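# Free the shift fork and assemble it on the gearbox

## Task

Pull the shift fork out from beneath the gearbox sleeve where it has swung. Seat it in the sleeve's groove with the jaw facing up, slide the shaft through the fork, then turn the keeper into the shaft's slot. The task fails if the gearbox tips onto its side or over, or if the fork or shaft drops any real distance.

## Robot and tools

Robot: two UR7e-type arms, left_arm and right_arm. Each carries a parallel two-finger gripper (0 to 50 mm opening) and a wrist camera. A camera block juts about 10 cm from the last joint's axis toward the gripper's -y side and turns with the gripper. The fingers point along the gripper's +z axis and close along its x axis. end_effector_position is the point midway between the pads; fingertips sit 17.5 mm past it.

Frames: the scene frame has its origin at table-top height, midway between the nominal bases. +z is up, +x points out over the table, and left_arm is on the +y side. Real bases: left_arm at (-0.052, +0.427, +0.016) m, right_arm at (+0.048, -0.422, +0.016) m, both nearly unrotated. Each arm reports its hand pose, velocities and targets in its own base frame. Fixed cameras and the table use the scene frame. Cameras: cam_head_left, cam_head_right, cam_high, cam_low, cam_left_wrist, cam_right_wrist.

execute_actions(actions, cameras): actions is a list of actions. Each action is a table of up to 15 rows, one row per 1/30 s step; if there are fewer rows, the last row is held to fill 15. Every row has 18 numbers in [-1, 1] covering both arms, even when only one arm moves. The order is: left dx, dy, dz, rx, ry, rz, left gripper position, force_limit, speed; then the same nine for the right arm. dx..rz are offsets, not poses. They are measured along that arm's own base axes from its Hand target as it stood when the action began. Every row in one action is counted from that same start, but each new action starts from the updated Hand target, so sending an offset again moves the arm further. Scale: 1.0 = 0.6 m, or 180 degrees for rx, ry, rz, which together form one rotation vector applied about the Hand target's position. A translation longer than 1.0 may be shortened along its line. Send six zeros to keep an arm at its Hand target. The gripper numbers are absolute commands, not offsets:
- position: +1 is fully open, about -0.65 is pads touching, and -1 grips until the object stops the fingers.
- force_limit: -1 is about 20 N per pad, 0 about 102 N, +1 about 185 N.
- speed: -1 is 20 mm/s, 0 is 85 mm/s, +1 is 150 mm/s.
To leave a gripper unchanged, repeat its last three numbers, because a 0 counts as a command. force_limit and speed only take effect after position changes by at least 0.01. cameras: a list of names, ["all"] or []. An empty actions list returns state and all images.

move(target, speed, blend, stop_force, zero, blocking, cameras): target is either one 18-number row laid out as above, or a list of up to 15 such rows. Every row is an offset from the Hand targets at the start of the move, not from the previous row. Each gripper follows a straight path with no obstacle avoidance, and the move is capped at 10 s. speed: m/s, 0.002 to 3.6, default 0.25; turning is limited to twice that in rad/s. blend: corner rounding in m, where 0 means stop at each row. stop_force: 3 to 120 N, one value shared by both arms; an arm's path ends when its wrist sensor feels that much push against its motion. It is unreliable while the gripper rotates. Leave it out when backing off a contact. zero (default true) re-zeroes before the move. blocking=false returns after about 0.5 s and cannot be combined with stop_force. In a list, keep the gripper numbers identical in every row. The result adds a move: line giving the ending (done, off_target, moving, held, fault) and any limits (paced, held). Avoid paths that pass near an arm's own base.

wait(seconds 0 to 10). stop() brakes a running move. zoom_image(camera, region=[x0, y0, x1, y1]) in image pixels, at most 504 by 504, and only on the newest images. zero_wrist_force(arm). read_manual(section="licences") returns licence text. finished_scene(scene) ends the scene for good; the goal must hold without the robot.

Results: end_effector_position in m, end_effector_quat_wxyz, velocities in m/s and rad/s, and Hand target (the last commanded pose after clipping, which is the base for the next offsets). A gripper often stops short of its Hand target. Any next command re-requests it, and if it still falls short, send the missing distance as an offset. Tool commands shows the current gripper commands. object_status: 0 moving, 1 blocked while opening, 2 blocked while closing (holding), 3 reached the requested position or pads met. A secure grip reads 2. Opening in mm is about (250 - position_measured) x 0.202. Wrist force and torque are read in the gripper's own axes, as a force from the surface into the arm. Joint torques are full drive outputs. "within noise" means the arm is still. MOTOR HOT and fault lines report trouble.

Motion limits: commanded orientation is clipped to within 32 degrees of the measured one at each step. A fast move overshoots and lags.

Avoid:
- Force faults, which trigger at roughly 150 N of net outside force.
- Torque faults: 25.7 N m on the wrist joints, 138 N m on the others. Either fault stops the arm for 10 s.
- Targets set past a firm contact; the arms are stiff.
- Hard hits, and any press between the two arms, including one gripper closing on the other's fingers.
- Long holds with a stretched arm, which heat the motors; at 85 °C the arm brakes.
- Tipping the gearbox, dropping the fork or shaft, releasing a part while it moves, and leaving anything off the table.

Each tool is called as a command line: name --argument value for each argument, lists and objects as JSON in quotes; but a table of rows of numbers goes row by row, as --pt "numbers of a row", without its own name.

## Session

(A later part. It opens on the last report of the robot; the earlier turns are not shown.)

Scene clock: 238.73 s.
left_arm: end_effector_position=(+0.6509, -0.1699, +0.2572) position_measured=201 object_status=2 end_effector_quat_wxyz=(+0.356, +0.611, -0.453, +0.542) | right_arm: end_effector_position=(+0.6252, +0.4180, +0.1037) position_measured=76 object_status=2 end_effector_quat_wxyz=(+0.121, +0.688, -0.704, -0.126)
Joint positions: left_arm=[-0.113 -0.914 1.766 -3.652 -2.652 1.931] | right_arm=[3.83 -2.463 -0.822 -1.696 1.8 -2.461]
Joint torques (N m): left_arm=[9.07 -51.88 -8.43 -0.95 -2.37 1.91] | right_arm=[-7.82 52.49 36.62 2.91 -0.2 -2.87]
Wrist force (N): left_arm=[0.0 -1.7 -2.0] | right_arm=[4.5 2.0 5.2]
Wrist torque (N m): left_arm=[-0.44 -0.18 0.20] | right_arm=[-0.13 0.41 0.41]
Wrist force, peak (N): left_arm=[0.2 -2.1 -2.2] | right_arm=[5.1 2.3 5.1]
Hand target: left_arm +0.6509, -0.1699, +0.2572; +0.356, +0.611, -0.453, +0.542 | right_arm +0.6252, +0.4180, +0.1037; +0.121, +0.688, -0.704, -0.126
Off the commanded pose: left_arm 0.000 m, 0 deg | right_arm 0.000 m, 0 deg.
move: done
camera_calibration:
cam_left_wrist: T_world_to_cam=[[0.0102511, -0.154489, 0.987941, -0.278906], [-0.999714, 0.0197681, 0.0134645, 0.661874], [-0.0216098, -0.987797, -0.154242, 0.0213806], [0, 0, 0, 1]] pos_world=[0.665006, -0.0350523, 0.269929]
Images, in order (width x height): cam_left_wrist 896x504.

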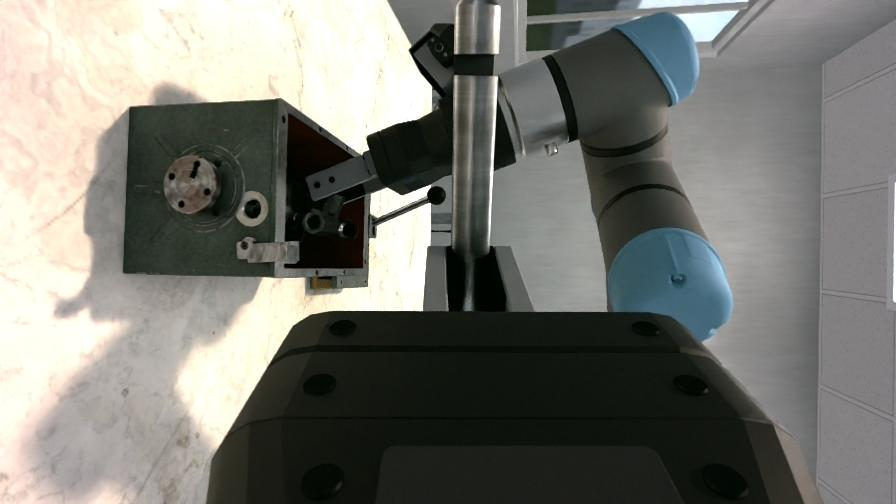

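wait --seconds 0 --cameras '["cam_high","cam_left_wrist","cam_head_left","cam_head_right"]'

zoom_image --camera "cam_high" --region '[370, 280, 520, 430]'

zoom_image --camera "cam_left_wrist" --region '[400, 0, 550, 150]'

Scene clock: 240.73 s.
left_arm: end_effector_position=(+0.6509, -0.1699, +0.2572) position_measured=201 object_status=2 end_effector_quat_wxyz=(+0.356, +0.611, -0.453, +0.542) | right_arm: end_effector_position=(+0.6252, +0.4180, +0.1037) position_measured=76 object_status=2 end_effector_quat_wxyz=(+0.121, +0.688, -0.704, -0.126)
Joint positions: left_arm=[-0.113 -0.914 1.766 -3.652 -2.652 1.931] | right_arm=[3.83 -2.463 -0.821 -1.696 1.8 -2.461]
Joint torques (N m): left_arm=[8.64 -51.83 -8.35 -1 -2.31 1.93] | right_arm=[-8.28 53.1 38.2 2.62 -0.16 -2.87]
Wrist force (N): left_arm=[0.3 -1.6 -2.2] | right_arm=[4.3 2.3 5.0]
Wrist torque (N m): left_arm=[-0.43 -0.24 0.21] | right_arm=[-0.08 0.41 0.40]
Wrist force, peak (N): left_arm=[0.1 -1.6 -2.5] | right_arm=[4.4 2.0 5.3]
Hand target: left_arm +0.6509, -0.1699, +0.2572; +0.356, +0.611, -0.453, +0.542 | right_arm +0.6252, +0.4180, +0.1037; +0.121, +0.688, -0.704, -0.126
Tool commands: left_gripper/position=-1.0 left_gripper/force_limit=+0.4 left_gripper/speed=-0.8 right_gripper/position=-1.0 right_gripper/force_limit=-0.3 right_gripper/speed=-1.0
Off the commanded pose: left_arm 0.000 m, 0 deg | right_arm 0.000 m, 0 deg.
camera_calibration:
cam_left_wrist: T_world_to_cam=[[0.0102511, -0.154489, 0.987941, -0.278906], [-0.999714, 0.0197681, 0.0134645, 0.661874], [-0.0216098, -0.987797, -0.154242, 0.0213806], [0, 0, 0, 1]] pos_world=[0.665006, -0.0350523, 0.269929]
Images, in order (width x height): cam_head_left 896x504, cam_head_right 896x504, cam_high 896x504, cam_left_wrist 896x504.

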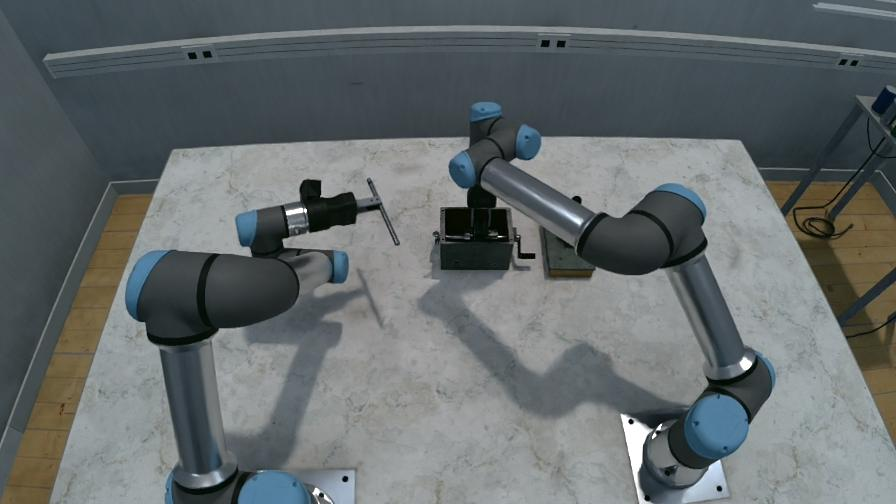

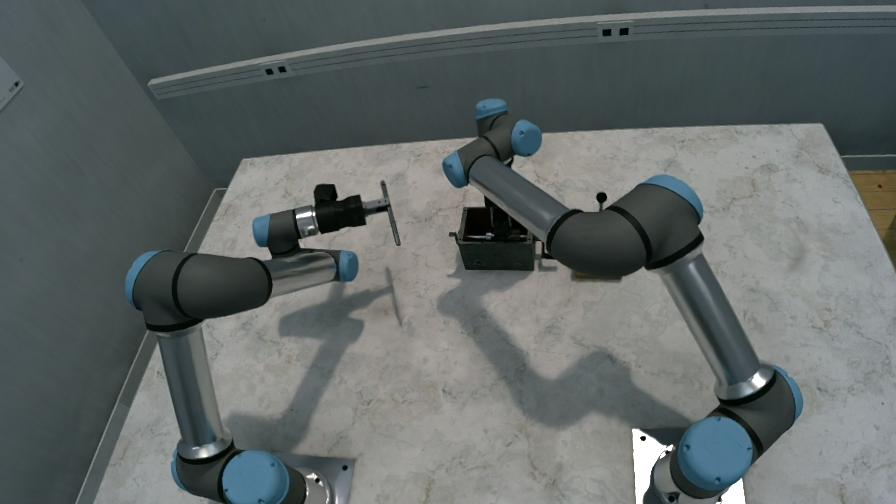

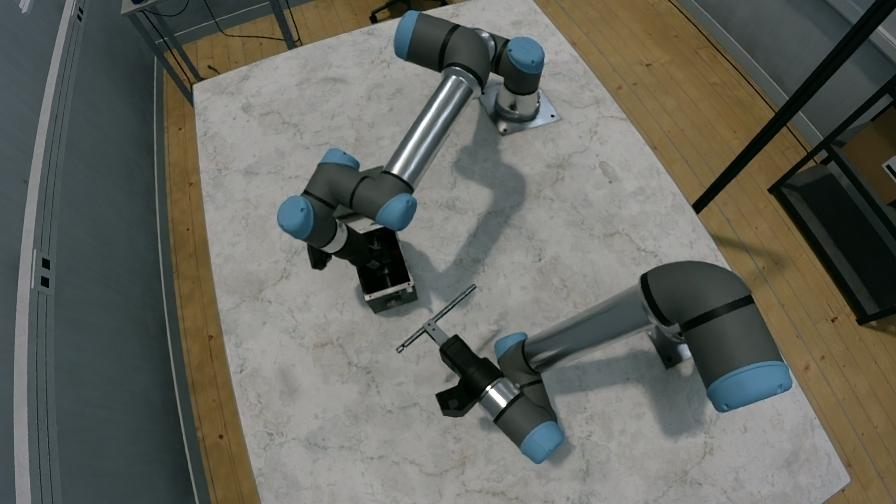

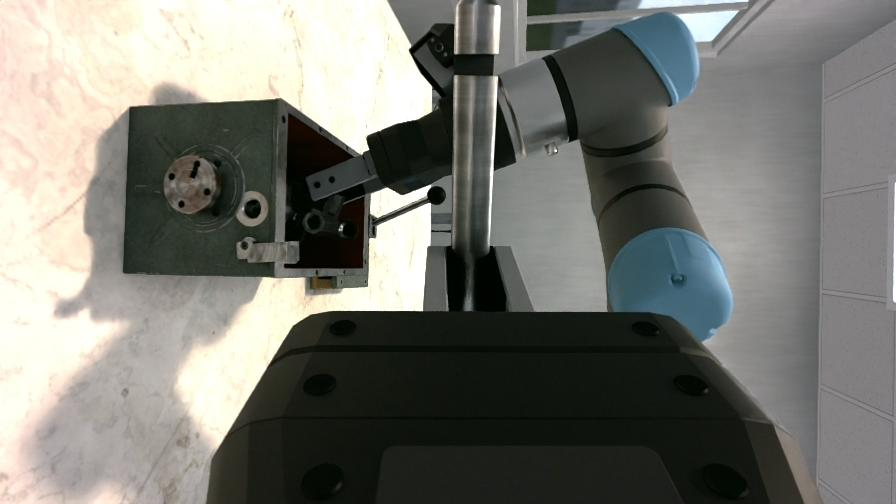

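Scaled by 3.360 from the camera's 896x504 image, which has a finer 1280x720 frame.

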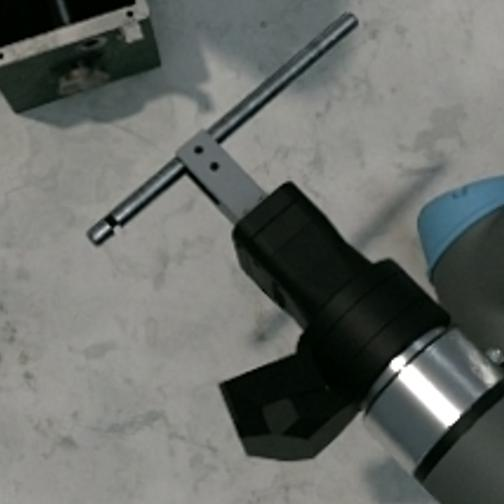

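Scaled by 3.360 from the camera's 896x504 image, which has a finer 1280x720 frame.

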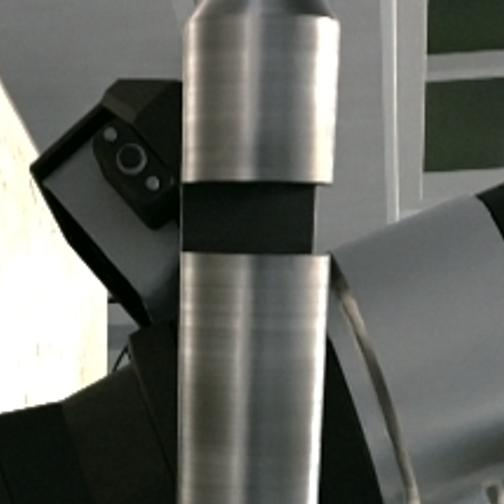

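move --target '[-0.0848,0.0665,-0.20,0.2615,0.3982,0.3328,-1,0.4,-0.8,0,0,0,0,0,0,-1,-0.3,-1]' --speed 0.25 --cameras '["cam_high","cam_left_wrist"]'

zoom_image --camera "cam_left_wrist" --region '[380, 0, 580, 200]'

Scene clock: 249.57 s.
left_arm: end_effector_position=(+0.6000, -0.1300, +0.1372) position_measured=201 object_status=2 end_effector_quat_wxyz=(+0.000, +1.000, +0.000, +0.001) | right_arm: end_effector_position=(+0.6252, +0.4180, +0.1037) position_measured=76 object_status=2 end_effector_quat_wxyz=(+0.121, +0.688, -0.704, -0.126)
Joint positions: left_arm=[-0.433 -1.225 1.662 -2.009 -1.57 1.138] | right_arm=[3.83 -2.463 -0.821 -1.696 1.8 -2.461]
Joint torques (N m): left_arm=[-10.65 -29.7 -31.73 -1.72 1.41 -2.26] | right_arm=[-7.27 52.87 38.27 2.71 0.09 -2.81]
Wrist force (N): left_arm=[2.6 -1.4 -0.9] | right_arm=[4.1 2.2 5.0]
Wrist torque (N m): left_arm=[-0.17 -0.42 0.04] | right_arm=[-0.10 0.46 0.40]
Wrist force, peak (N): left_arm=[3.3 -1.7 -0.7] | right_arm=[4.4 2.2 5.4]
Hand target: left_arm +0.6000, -0.1300, +0.1372; +0.000, +1.000, +0.000, +0.001 | right_arm +0.6252, +0.4180, +0.1037; +0.121, +0.688, -0.704, -0.126
Off the commanded pose: left_arm 0.000 m, 0 deg | right_arm 0.000 m, 0 deg.
move: done
camera_calibration:
cam_left_wrist: T_world_to_cam=[[0.999867, 0.012932, 0.00996451, -0.59155], [0.00846539, -0.932579, 0.360866, -0.164653], [0.0139594, -0.360734, -0.932564, 0.208089], [0, 0, 0, 1]] pos_world=[0.58996, -0.0708371, 0.259369]
Images, in order (width x height): cam_high 896x504, cam_left_wrist 896x504.

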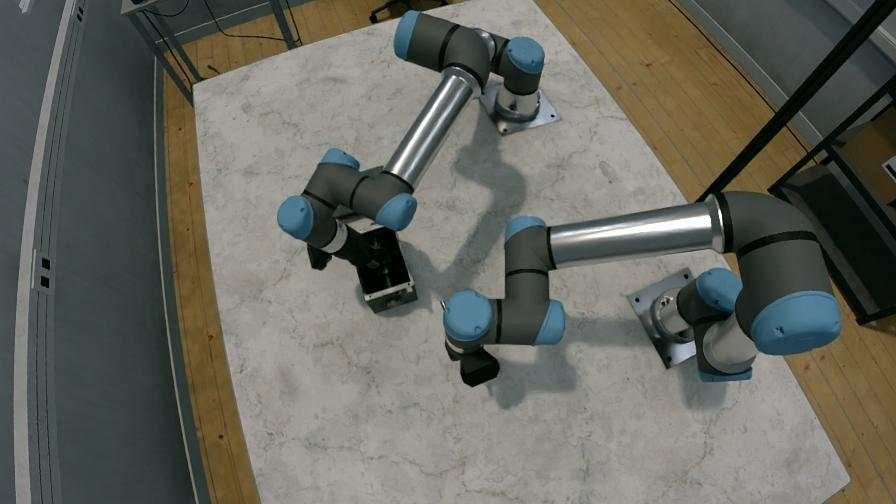

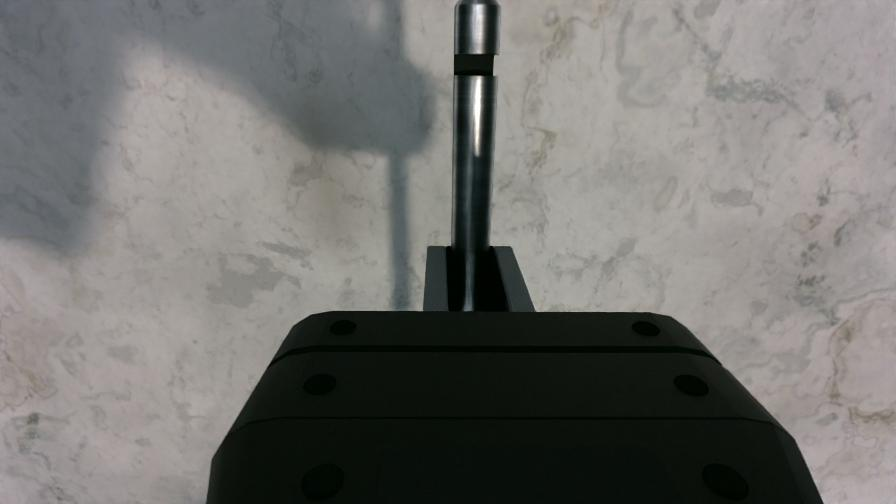

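Scaled by 2.520 from the camera's 896x504 image, which has a finer 1280x720 frame.

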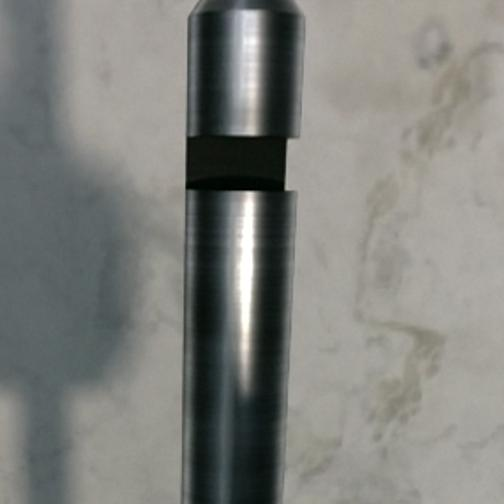

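move --target '[0,0,-0.2133,0,0,0,-1,0.4,-0.8,0,0,0,0,0,0,-1,-0.3,-1]' --speed 0.12

move --target '[0,0,-0.015,0,0,0,-1,0.4,-0.8,0,0,0,0,0,0,-1,-0.3,-1]' --speed 0.008 --stop_force 4 --cameras '["cam_left_wrist","cam_high"]'

Scene clock: 251.57 s.
left_arm: end_effector_position=(+0.6000, -0.1301, +0.0093) position_measured=201 object_status=2 end_effector_quat_wxyz=(+0.000, +1.000, +0.000, +0.001) | right_arm: end_effector_position=(+0.6252, +0.4180, +0.1037) position_measured=76 object_status=2 end_effector_quat_wxyz=(+0.121, +0.688, -0.704, -0.126)
Joint positions: left_arm=[-0.433 -1.056 1.794 -2.31 -1.57 1.138] | right_arm=[3.83 -2.463 -0.821 -1.696 1.8 -2.461]
Joint torques (N m): left_arm=[-0.68 -32.01 -10.75 -4.86 -1.05 0.01] | right_arm=[-7.72 52.25 38.14 2.91 -0.2 -2.69]
Wrist force (N): left_arm=[2.8 -1.6 -0.8] | right_arm=[4.2 2.1 5.3]
Wrist torque (N m): left_arm=[-0.22 -0.44 0.04] | right_arm=[-0.11 0.43 0.41]
Wrist force, peak (N): left_arm=[2.7 -1.3 -3.0] | right_arm=[4.3 2.2 5.3]
Hand target: left_arm +0.6000, -0.1300, +0.0092; +0.000, +1.000, +0.000, +0.001 | right_arm +0.6252, +0.4180, +0.1037; +0.121, +0.688, -0.704, -0.126
Off the commanded pose: left_arm 0.000 m, 0 deg | right_arm 0.000 m, 0 deg.
move: done

Scene clock: 253.40 s.
left_arm: end_effector_position=(+0.6000, -0.1301, +0.0045) position_measured=201 object_status=2 end_effector_quat_wxyz=(+0.000, +1.000, +0.000, +0.001) | right_arm: end_effector_position=(+0.6252, +0.4180, +0.1037) position_measured=76 object_status=2 end_effector_quat_wxyz=(+0.121, +0.688, -0.704, -0.126)
Joint positions: left_arm=[-0.433 -1.048 1.797 -2.321 -1.57 1.138] | right_arm=[3.83 -2.463 -0.821 -1.696 1.8 -2.461]
Joint torques (N m): left_arm=[5.95 -47.56 -26.86 -1.95 -0.6 1.44] | right_arm=[-7.89 54.22 37.55 2.71 -0.11 -2.65]
Wrist force (N): left_arm=[2.8 -1.3 -3.7] | right_arm=[4.3 2.1 5.0]
Wrist torque (N m): left_arm=[-0.43 -0.39 0.03] | right_arm=[-0.10 0.42 0.41]
Wrist force, peak (N): left_arm=[0.7 -2.6 -16.2] | right_arm=[4.4 2.2 5.2]
Hand target: left_arm +0.6000, -0.1301, +0.0045; +0.000, +1.000, +0.000, +0.001 (not the last commanded pose) | right_arm +0.6252, +0.4180, +0.1037; +0.121, +0.688, -0.704, -0.126
Off the commanded pose: left_arm 0.004 m, 0 deg | right_arm 0.000 m, 0 deg.
move: contact (left_arm)
camera_calibration:
cam_left_wrist: T_world_to_cam=[[0.999866, 0.0130248, 0.00993033, -0.590217], [0.00856557, -0.932612, 0.36078, -0.116817], [0.0139602, -0.360647, -0.932598, 0.0843476], [0, 0, 0, 1]] pos_world=[0.589961, -0.0708375, 0.126669]
Images, in order (width x height): cam_high 896x504, cam_left_wrist 896x504.

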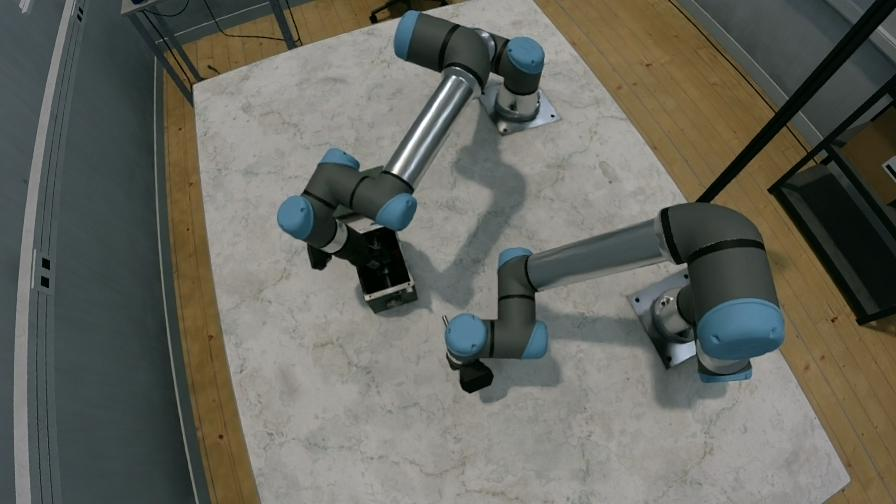

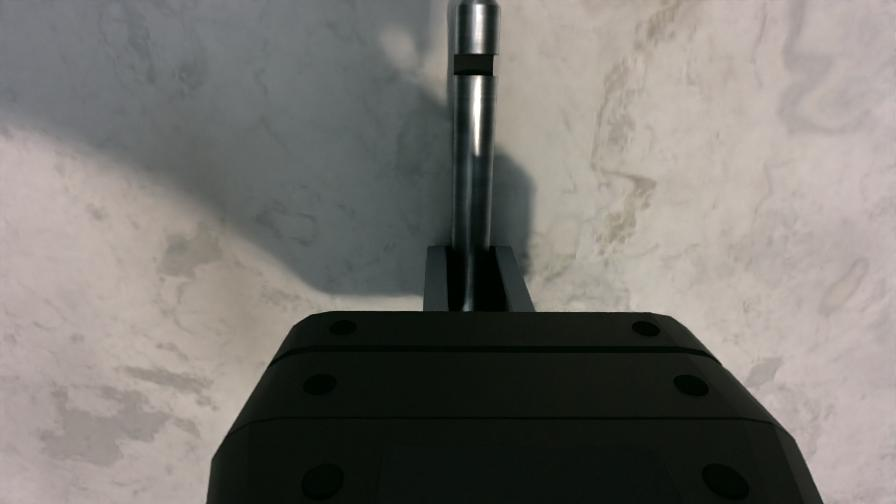

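execute_actions --actions '[[[0,0,0,0,0,0,-0.1,0.4,-1,0,0,0,0,0,0,-1,-0.3,-1]],[[0,0,0,0,0,0,-0.1,0.4,-1,0,0,0,0,0,0,-1,-0.3,-1]]]' --cameras '["cam_left_wrist"]'

zoom_image --camera "cam_left_wrist" --region '[380, 0, 580, 200]'

Scene clock: 254.97 s.
left_arm: end_effector_position=(+0.6000, -0.1301, +0.0045) position_measured=167 object_status=3 end_effector_quat_wxyz=(+0.000, +1.000, +0.000, +0.001) | right_arm: end_effector_position=(+0.6252, +0.4180, +0.1037) position_measured=76 object_status=2 end_effector_quat_wxyz=(+0.121, +0.688, -0.704, -0.126)
Joint positions: left_arm=[-0.433 -1.048 1.797 -2.321 -1.57 1.138] | right_arm=[3.83 -2.463 -0.821 -1.696 1.8 -2.461]
Joint torques (N m): left_arm=[2.98 -47.95 -26.89 -4.26 -0.58 1.29] | right_arm=[-7.17 52.69 36.88 2.73 0.23 -2.71]
Wrist force (N): left_arm=[2.7 -1.9 -2.5] | right_arm=[4.2 2.1 5.1]
Wrist torque (N m): left_arm=[-0.31 -0.43 0.04] | right_arm=[-0.11 0.43 0.41]
Wrist force, peak (N): left_arm=[3.0 -1.8 -3.8] | right_arm=[4.4 2.2 5.4]
Hand target: left_arm +0.6000, -0.1301, +0.0045; +0.000, +1.000, +0.000, +0.001 | right_arm +0.6252, +0.4180, +0.1037; +0.121, +0.688, -0.704, -0.126
Off the commanded pose: left_arm 0.000 m, 0 deg | right_arm 0.000 m, 0 deg.
Step readings (end_effector_position of left_arm | right_arm):
0: (+0.6000, -0.1301, +0.0045) | (+0.6252, +0.4180, +0.1037)
1: (+0.6000, -0.1301, +0.0045) | (+0.6252, +0.4180, +0.1037)
2: (+0.6000, -0.1301, +0.0045) | (+0.6252, +0.4180, +0.1037)
4: (+0.6000, -0.1301, +0.0045) | (+0.6252, +0.4180, +0.1037)
8: (+0.6000, -0.1301, +0.0045) | (+0.6252, +0.4180, +0.1037)
15: (+0.6000, -0.1301, +0.0045) | (+0.6252, +0.4180, +0.1037)
16: (+0.6000, -0.1301, +0.0045) | (+0.6252, +0.4180, +0.1037)
17: (+0.6000, -0.1301, +0.0045) | (+0.6252, +0.4180, +0.1037)
19: (+0.6000, -0.1301, +0.0045) | (+0.6252, +0.4180, +0.1037)
23: (+0.6000, -0.1301, +0.0045) | (+0.6252, +0.4180, +0.1037)
30: (+0.6000, -0.1301, +0.0045) | (+0.6252, +0.4180, +0.1037)
camera_calibration:
cam_left_wrist: T_world_to_cam=[[0.999866, 0.0130248, 0.00993033, -0.590217], [0.00856557, -0.932612, 0.36078, -0.116817], [0.0139602, -0.360647, -0.932598, 0.0843476], [0, 0, 0, 1]] pos_world=[0.589961, -0.0708375, 0.126669]
Images, in order (width x height): cam_left_wrist 896x504.

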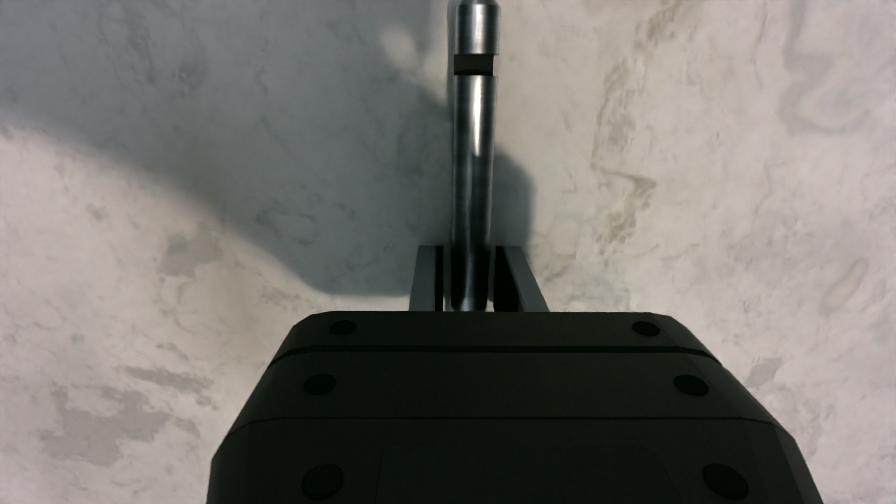

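Scaled by 2.520 from the camera's 896x504 image, which has a finer 1280x720 frame.

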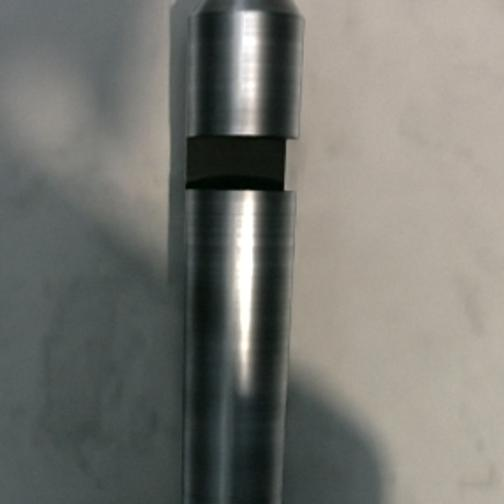

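move --target '[0,0.0783,0.0042,-0.1111,0,0,-0.1,0.4,-1,0,0,0,0,0,0,-1,-0.3,-1]' --speed 0.06 --cameras '["cam_left_wrist","cam_high"]'

zoom_image --camera "cam_left_wrist" --region '[350, 120, 600, 320]'

Scene clock: 258.47 s.
left_arm: end_effector_position=(+0.6000, -0.0831, +0.0070) position_measured=167 object_status=3 end_effector_quat_wxyz=(+0.174, +0.985, +0.000, +0.001) | right_arm: end_effector_position=(+0.6252, +0.4180, +0.1037) position_measured=76 object_status=2 end_effector_quat_wxyz=(+0.121, +0.688, -0.704, -0.126)
Joint positions: left_arm=[-0.215 -1.036 1.852 -2.465 -1.911 1.342] | right_arm=[3.83 -2.463 -0.821 -1.696 1.8 -2.461]
Joint torques (N m): left_arm=[9.06 -31.7 -8.84 -4.81 -2.15 1.81] | right_arm=[-6.84 53.44 37.17 2.78 -0.04 -2.58]
Wrist force (N): left_arm=[2.6 -2.4 -2.5] | right_arm=[4.2 2.0 5.1]
Wrist torque (N m): left_arm=[-0.36 -0.45 -0.14] | right_arm=[-0.12 0.42 0.40]
Wrist force, peak (N): left_arm=[3.1 -2.5 -2.7] | right_arm=[4.4 2.2 5.3]
Hand target: left_arm +0.6000, -0.0831, +0.0070; +0.174, +0.985, +0.000, +0.001 | right_arm +0.6252, +0.4180, +0.1037; +0.121, +0.688, -0.704, -0.126
Off the commanded pose: left_arm 0.000 m, 0 deg | right_arm 0.000 m, 0 deg.
move: done
camera_calibration:
cam_left_wrist: T_world_to_cam=[[0.999867, 0.0155587, 0.00494338, -0.590606], [0.00846443, -0.753008, 0.657957, -0.0610628], [0.0139594, -0.657827, -0.753039, 0.0776784], [0, 0, 0, 1]] pos_world=[0.58996, 0.0143073, 0.101591]
Images, in order (width x height): cam_high 896x504, cam_left_wrist 896x504.

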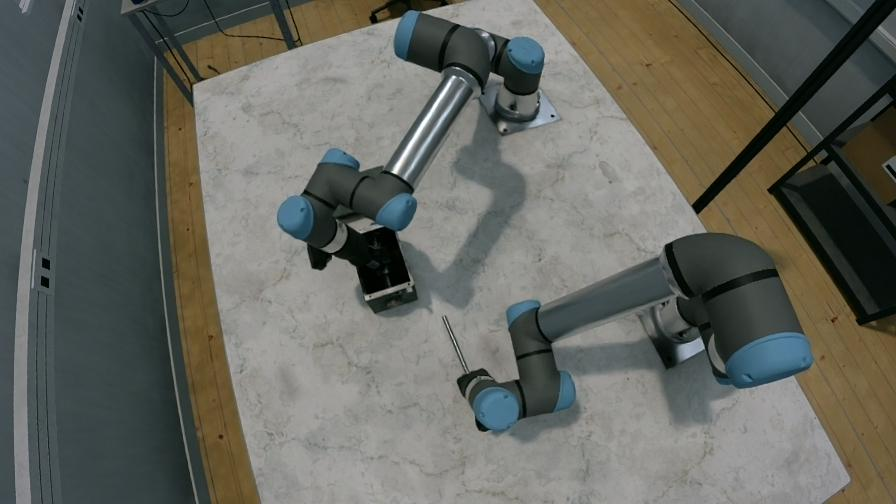

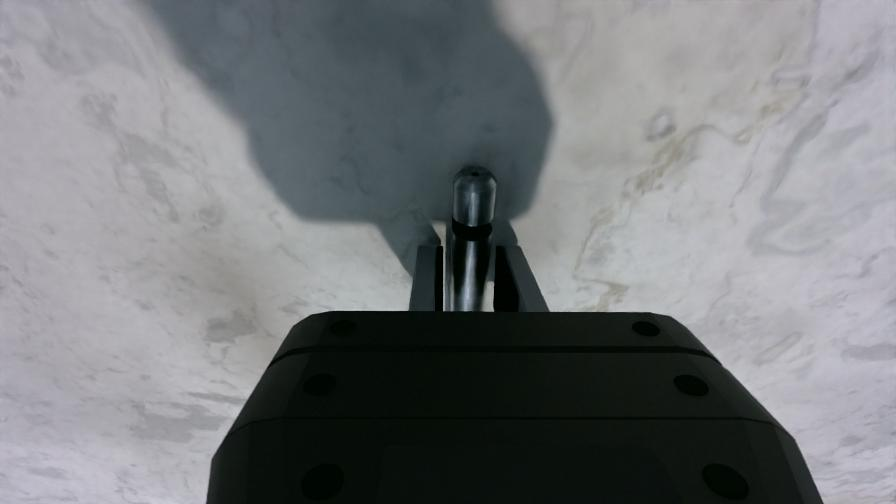

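Scaled by 2.016 from the camera's 896x504 image, which has a finer 1280x720 frame.

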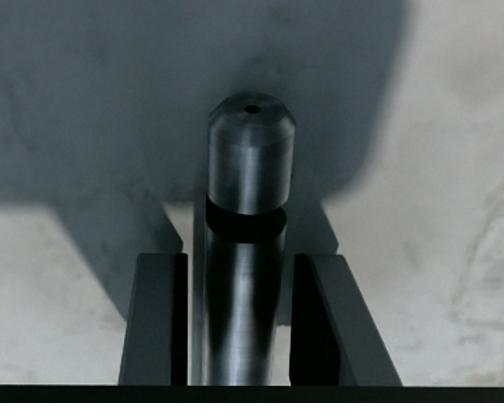

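execute_actions --actions '[[[0,0,0,0,0,0,-1,0.4,-1,0,0,0,0,0,0,-1,-0.3,-1]],[[0,0,0,0,0,0,-1,0.4,-1,0,0,0,0,0,0,-1,-0.3,-1]]]' --cameras '["cam_left_wrist"]'

zoom_image --camera "cam_left_wrist" --region '[400, 140, 550, 310]'

Scene clock: 260.17 s.
left_arm: end_effector_position=(+0.6000, -0.0831, +0.0070) position_measured=204 object_status=2 end_effector_quat_wxyz=(+0.174, +0.985, +0.000, +0.001) | right_arm: end_effector_position=(+0.6252, +0.4180, +0.1037) position_measured=76 object_status=2 end_effector_quat_wxyz=(+0.121, +0.688, -0.704, -0.126)
Joint positions: left_arm=[-0.215 -1.036 1.852 -2.465 -1.911 1.342] | right_arm=[3.83 -2.463 -0.821 -1.696 1.8 -2.461]
Joint torques (N m): left_arm=[7.41 -32.42 -9.57 -2.19 -0.29 1.89] | right_arm=[-7.85 54.39 37.24 2.83 0.14 -2.59]
Wrist force (N): left_arm=[1.9 -1.7 -7.2] | right_arm=[4.4 2.1 5.1]
Wrist torque (N m): left_arm=[-0.46 -0.45 -0.13] | right_arm=[-0.11 0.40 0.40]
Wrist force, peak (N): left_arm=[2.0 -1.4 -7.6] | right_arm=[4.3 2.4 5.2]
Hand target: left_arm +0.6000, -0.0831, +0.0070; +0.174, +0.985, +0.000, +0.001 | right_arm +0.6252, +0.4180, +0.1037; +0.121, +0.688, -0.704, -0.126
Off the commanded pose: left_arm 0.000 m, 0 deg | right_arm 0.000 m, 0 deg.
Step readings (end_effector_position of left_arm | right_arm):
0: (+0.6000, -0.0831, +0.0070) | (+0.6252, +0.4180, +0.1037)
1: (+0.6000, -0.0831, +0.0070) | (+0.6252, +0.4180, +0.1037)
2: (+0.6000, -0.0831, +0.0070) | (+0.6252, +0.4180, +0.1037)
4: (+0.6000, -0.0831, +0.0070) | (+0.6252, +0.4180, +0.1037)
8: (+0.6000, -0.0831, +0.0070) | (+0.6252, +0.4180, +0.1037)
15: (+0.6000, -0.0831, +0.0070) | (+0.6252, +0.4180, +0.1037)
16: (+0.6000, -0.0831, +0.0070) | (+0.6252, +0.4180, +0.1037)
17: (+0.6000, -0.0831, +0.0070) | (+0.6252, +0.4180, +0.1037)
19: (+0.6000, -0.0831, +0.0070) | (+0.6252, +0.4180, +0.1037)
23: (+0.6000, -0.0831, +0.0070) | (+0.6252, +0.4180, +0.1037)
30: (+0.6000, -0.0831, +0.0070) | (+0.6252, +0.4180, +0.1037)
camera_calibration:
cam_left_wrist: T_world_to_cam=[[0.999867, 0.0155604, 0.00494242, -0.590608], [0.0084654, -0.752965, 0.658006, -0.0609936], [0.0139603, -0.657877, -0.752996, 0.0777402], [0, 0, 0, 1]] pos_world=[0.58996, 0.0144075, 0.101591]
Images, in order (width x height): cam_left_wrist 896x504.

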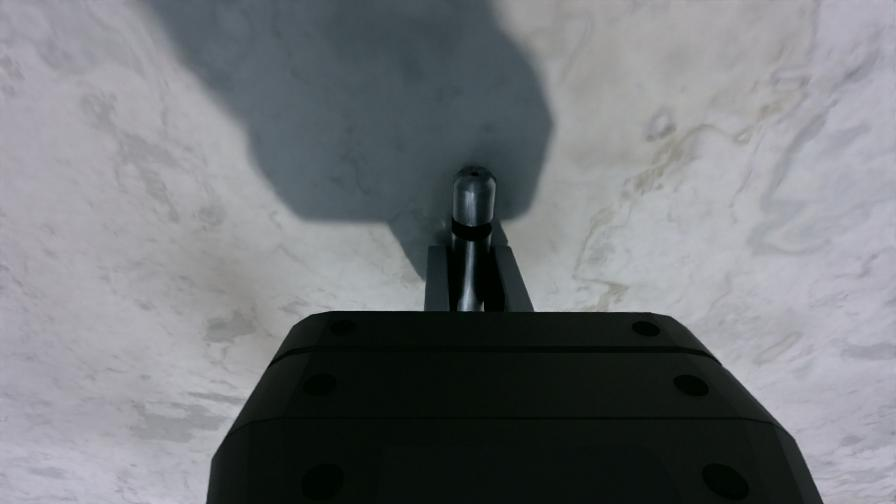

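Scaled by 2.965 from the camera's 896x504 image, which has a finer 1280x720 frame.

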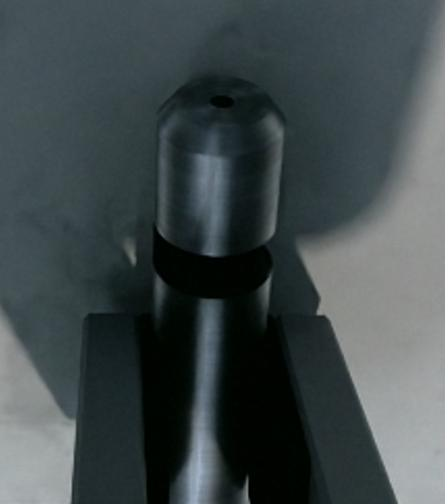

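move --pt "0 0 0.1 0 0 0 -1 0.4 -1 0 0 0 0 0 0 -1 -0.3 -1" --pt "0.162 -0.09 0.17 0 0 -0.0111 -1 0.4 -1 0 0 0 0 0 0 -1 -0.3 -1" --pt "0.162 -0.1032 0.1525 0 0 -0.0111 -1 0.4 -1 0 0 0 0 0 0 -1 -0.3 -1" --speed '[0.1,0.15,0.06]' --blend '[0.02,0.005,0]' --cameras '["all"]'

zoom_image --camera "cam_high" --region '[350, 240, 450, 330]'

zoom_image --camera "cam_low" --region '[500, 200, 700, 330]'

zoom_image --camera "cam_head_left" --region '[400, 180, 540, 290]'

Scene clock: 262.43 s.
left_arm: end_effector_position=(+0.6972, -0.1450, +0.0985) position_measured=253 object_status=3 end_effector_quat_wxyz=(+0.174, +0.985, -0.017, -0.003) | right_arm: end_effector_position=(+0.6252, +0.4180, +0.1037) position_measured=76 object_status=2 end_effector_quat_wxyz=(+0.121, +0.688, -0.704, -0.126)
Joint positions: left_arm=[-0.271 -0.967 1.441 -2.131 -1.909 1.319] | right_arm=[3.83 -2.463 -0.821 -1.696 1.8 -2.461]
Joint torques (N m): left_arm=[-10.09 -40.24 -31.01 -4.86 0.65 -2.28] | right_arm=[-8.76 54.27 36.33 2.78 0.49 -2.88]
Wrist force (N): left_arm=[2.7 -2.5 -2.5] | right_arm=[4.4 2.2 5.1]
Wrist torque (N m): left_arm=[-0.39 -0.43 -0.04] | right_arm=[-0.10 0.41 0.40]
Wrist force, peak (N): left_arm=[2.2 -1.8 -7.7] | right_arm=[4.3 2.2 5.4]
Hand target: left_arm +0.6972, -0.1450, +0.0985; +0.174, +0.985, -0.017, -0.003 | right_arm +0.6252, +0.4180, +0.1037; +0.121, +0.688, -0.704, -0.126
Off the commanded pose: left_arm 0.000 m, 0 deg | right_arm 0.000 m, 0 deg.
move: done
camera_calibration:
cam_left_wrist: T_world_to_cam=[[0.999802, -0.0193125, 0.00487294, -0.692267], [-0.017748, -0.752766, 0.658049, -0.15037], [-0.0090404, -0.658005, -0.75296, 0.120547], [0, 0, 0, 1]] pos_world=[0.690551, -0.0472419, 0.193091]
cam_right_wrist: T_world_to_cam=[[-0.0167466, -0.999567, -0.024205, 0.44023], [-0.772144, -0.00245116, 0.635443, 0.438406], [-0.635227, 0.0293312, -0.771768, 0.595947], [0, 0, 0, 1]] pos_world=[0.724446, 0.423634, 0.192007]

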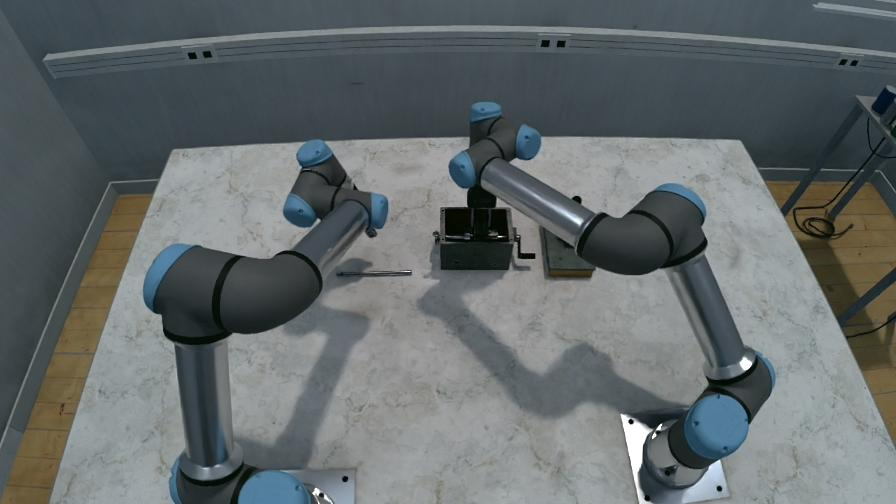

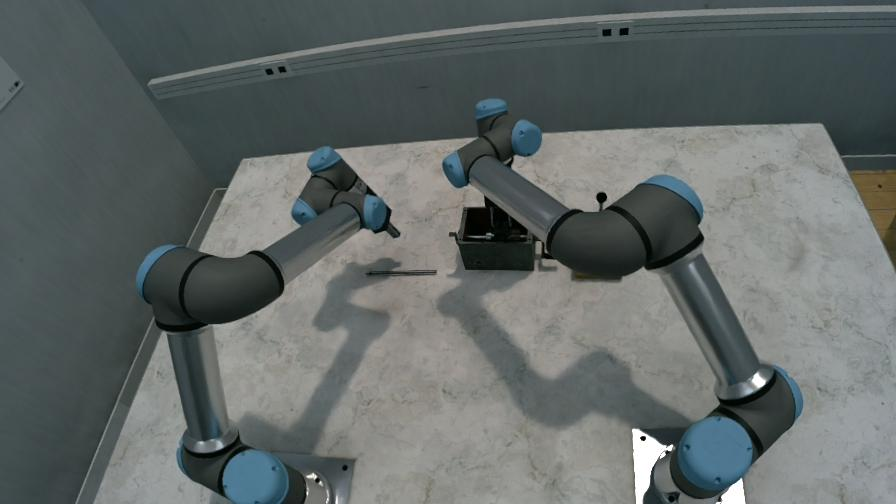

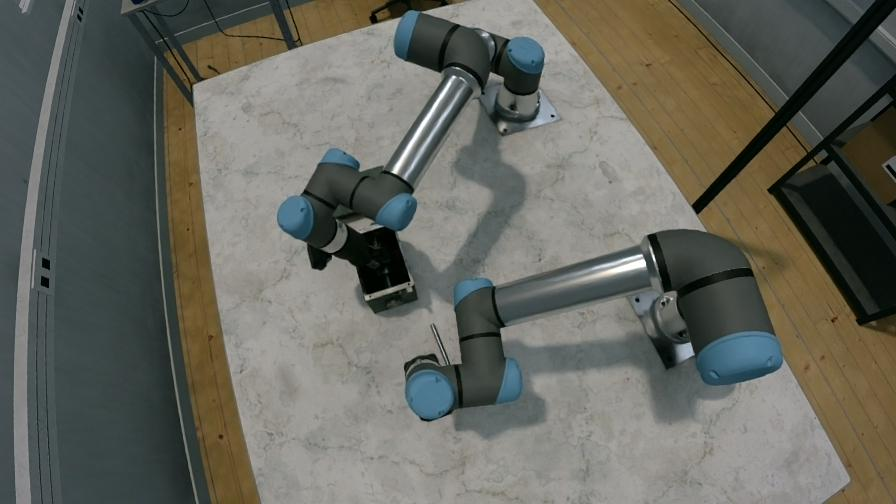

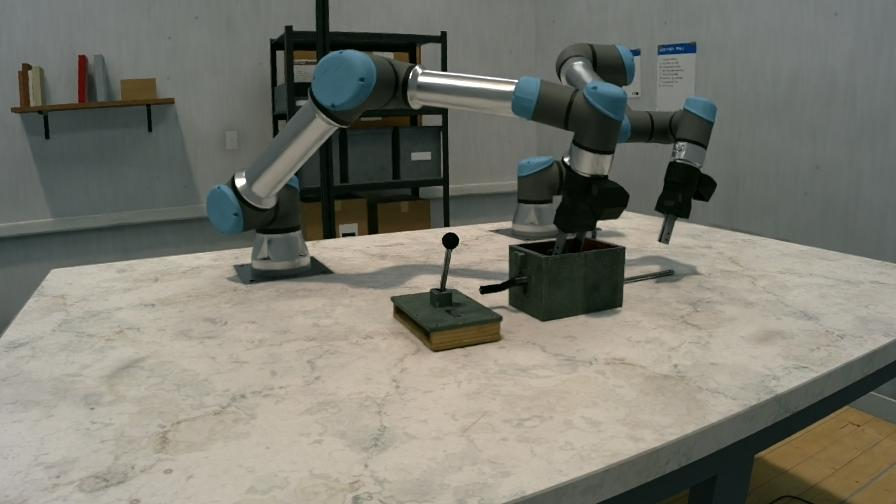

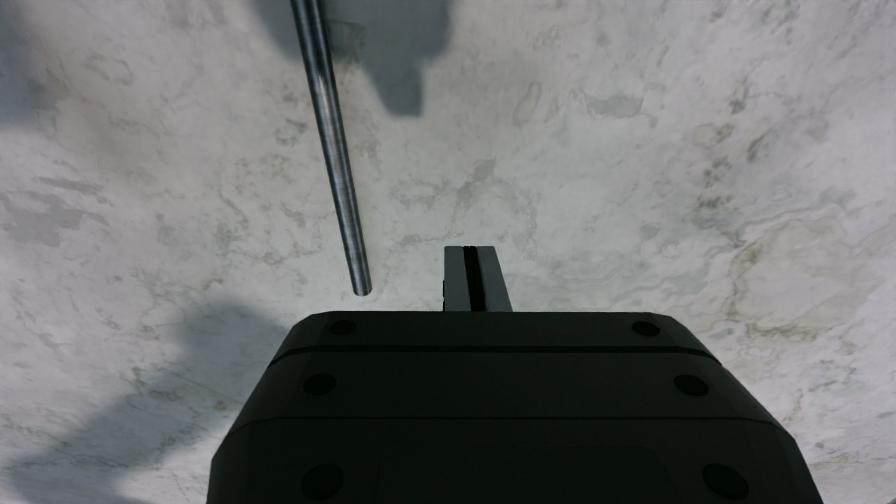

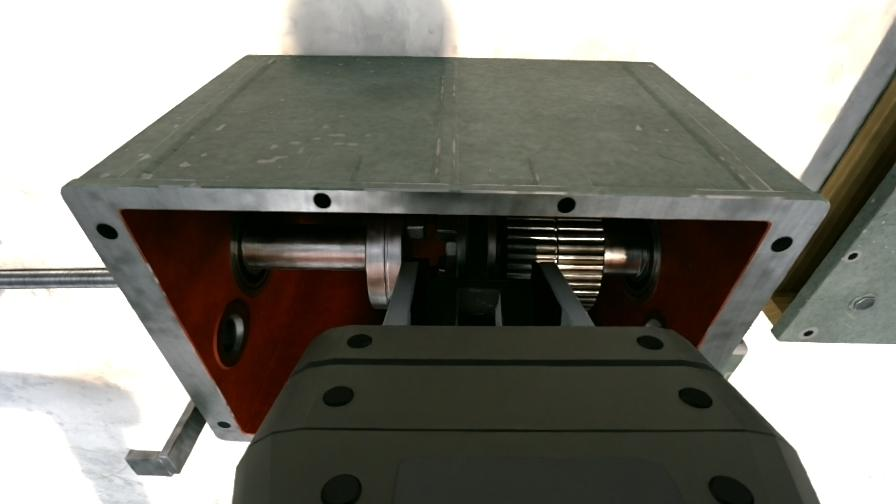

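Scaled by 5.040 from the camera's 896x504 image, which has a finer 1280x720 frame.

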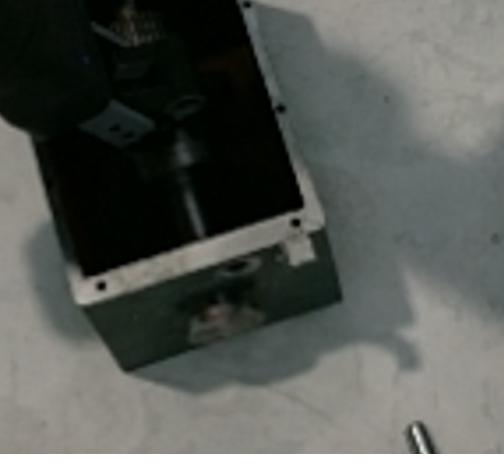

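Scaled by 2.520 from the camera's 896x504 image, which has a finer 1280x720 frame.

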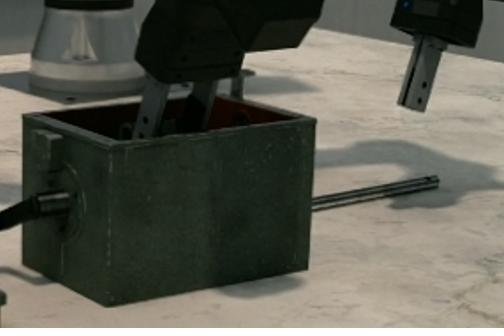

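Scaled by 3.600 from the camera's 896x504 image, which has a finer 1280x720 frame.

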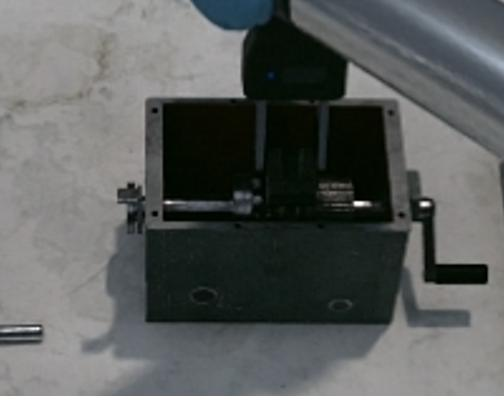

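move --target '[-0.1037,0.1083,-0.04,0.0556,0,0,0.14,0.4,-0.5,0,0,0,0,0,0,-1,-0.3,-1]' --speed 0.15 --cameras '["cam_left_wrist"]'

zoom_image --camera "cam_left_wrist" --region '[380, 80, 580, 310]'

Scene clock: 264.07 s.
left_arm: end_effector_position=(+0.6350, -0.0800, +0.0745) position_measured=132 object_status=3 end_effector_quat_wxyz=(+0.087, +0.996, -0.017, -0.004) | right_arm: end_effector_position=(+0.6252, +0.4180, +0.1037) position_measured=76 object_status=2 end_effector_quat_wxyz=(+0.121, +0.688, -0.704, -0.126)
Joint positions: left_arm=[-0.265 -1.091 1.667 -2.182 -1.742 1.336] | right_arm=[3.83 -2.463 -0.821 -1.696 1.8 -2.461]
Joint torques (N m): left_arm=[6.09 -49.14 -11.89 -4.65 1.06 0.73] | right_arm=[-6.8 53.16 37.27 2.74 0.11 -2.78]
Wrist force (N): left_arm=[2.3 -2.1 -2.7] | right_arm=[4.2 2.0 5.1]
Wrist torque (N m): left_arm=[-0.34 -0.39 -0.09] | right_arm=[-0.12 0.43 0.41]
Wrist force, peak (N): left_arm=[3.7 -2.2 -2.6] | right_arm=[4.2 2.4 5.4]
Hand target: left_arm +0.6350, -0.0800, +0.0745; +0.087, +0.996, -0.017, -0.004 | right_arm +0.6252, +0.4180, +0.1037; +0.121, +0.688, -0.704, -0.126
Off the commanded pose: left_arm 0.000 m, 0 deg | right_arm 0.000 m, 0 deg.
move: done
camera_calibration:
cam_left_wrist: T_world_to_cam=[[0.999802, -0.0198649, 0.00144129, -0.628496], [-0.0177468, -0.855674, 0.517211, -0.0844761], [-0.00904106, -0.517134, -0.855857, 0.163573], [0, 0, 0, 1]] pos_world=[0.628351, -0.000179754, 0.184593]
Images, in order (width x height): cam_left_wrist 896x504.

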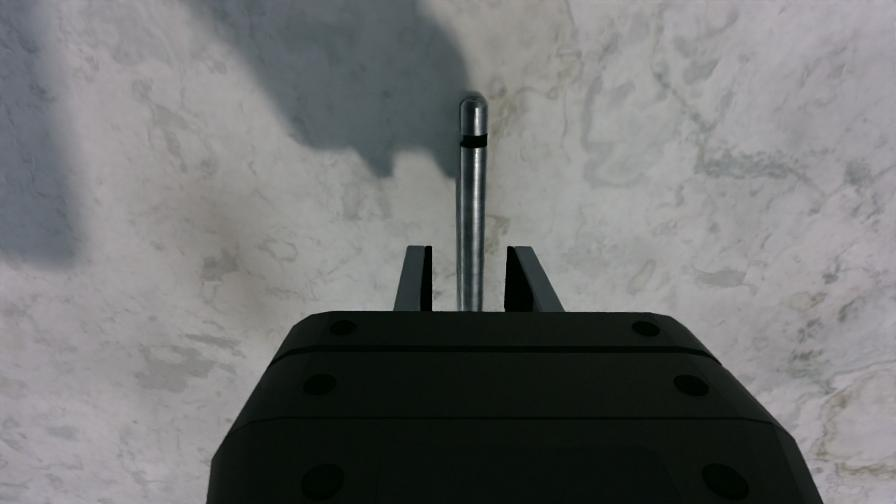

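Scaled by 2.191 from the camera's 896x504 image, which has a finer 1280x720 frame.

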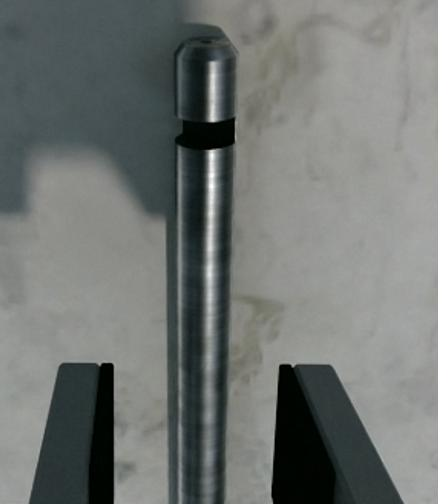

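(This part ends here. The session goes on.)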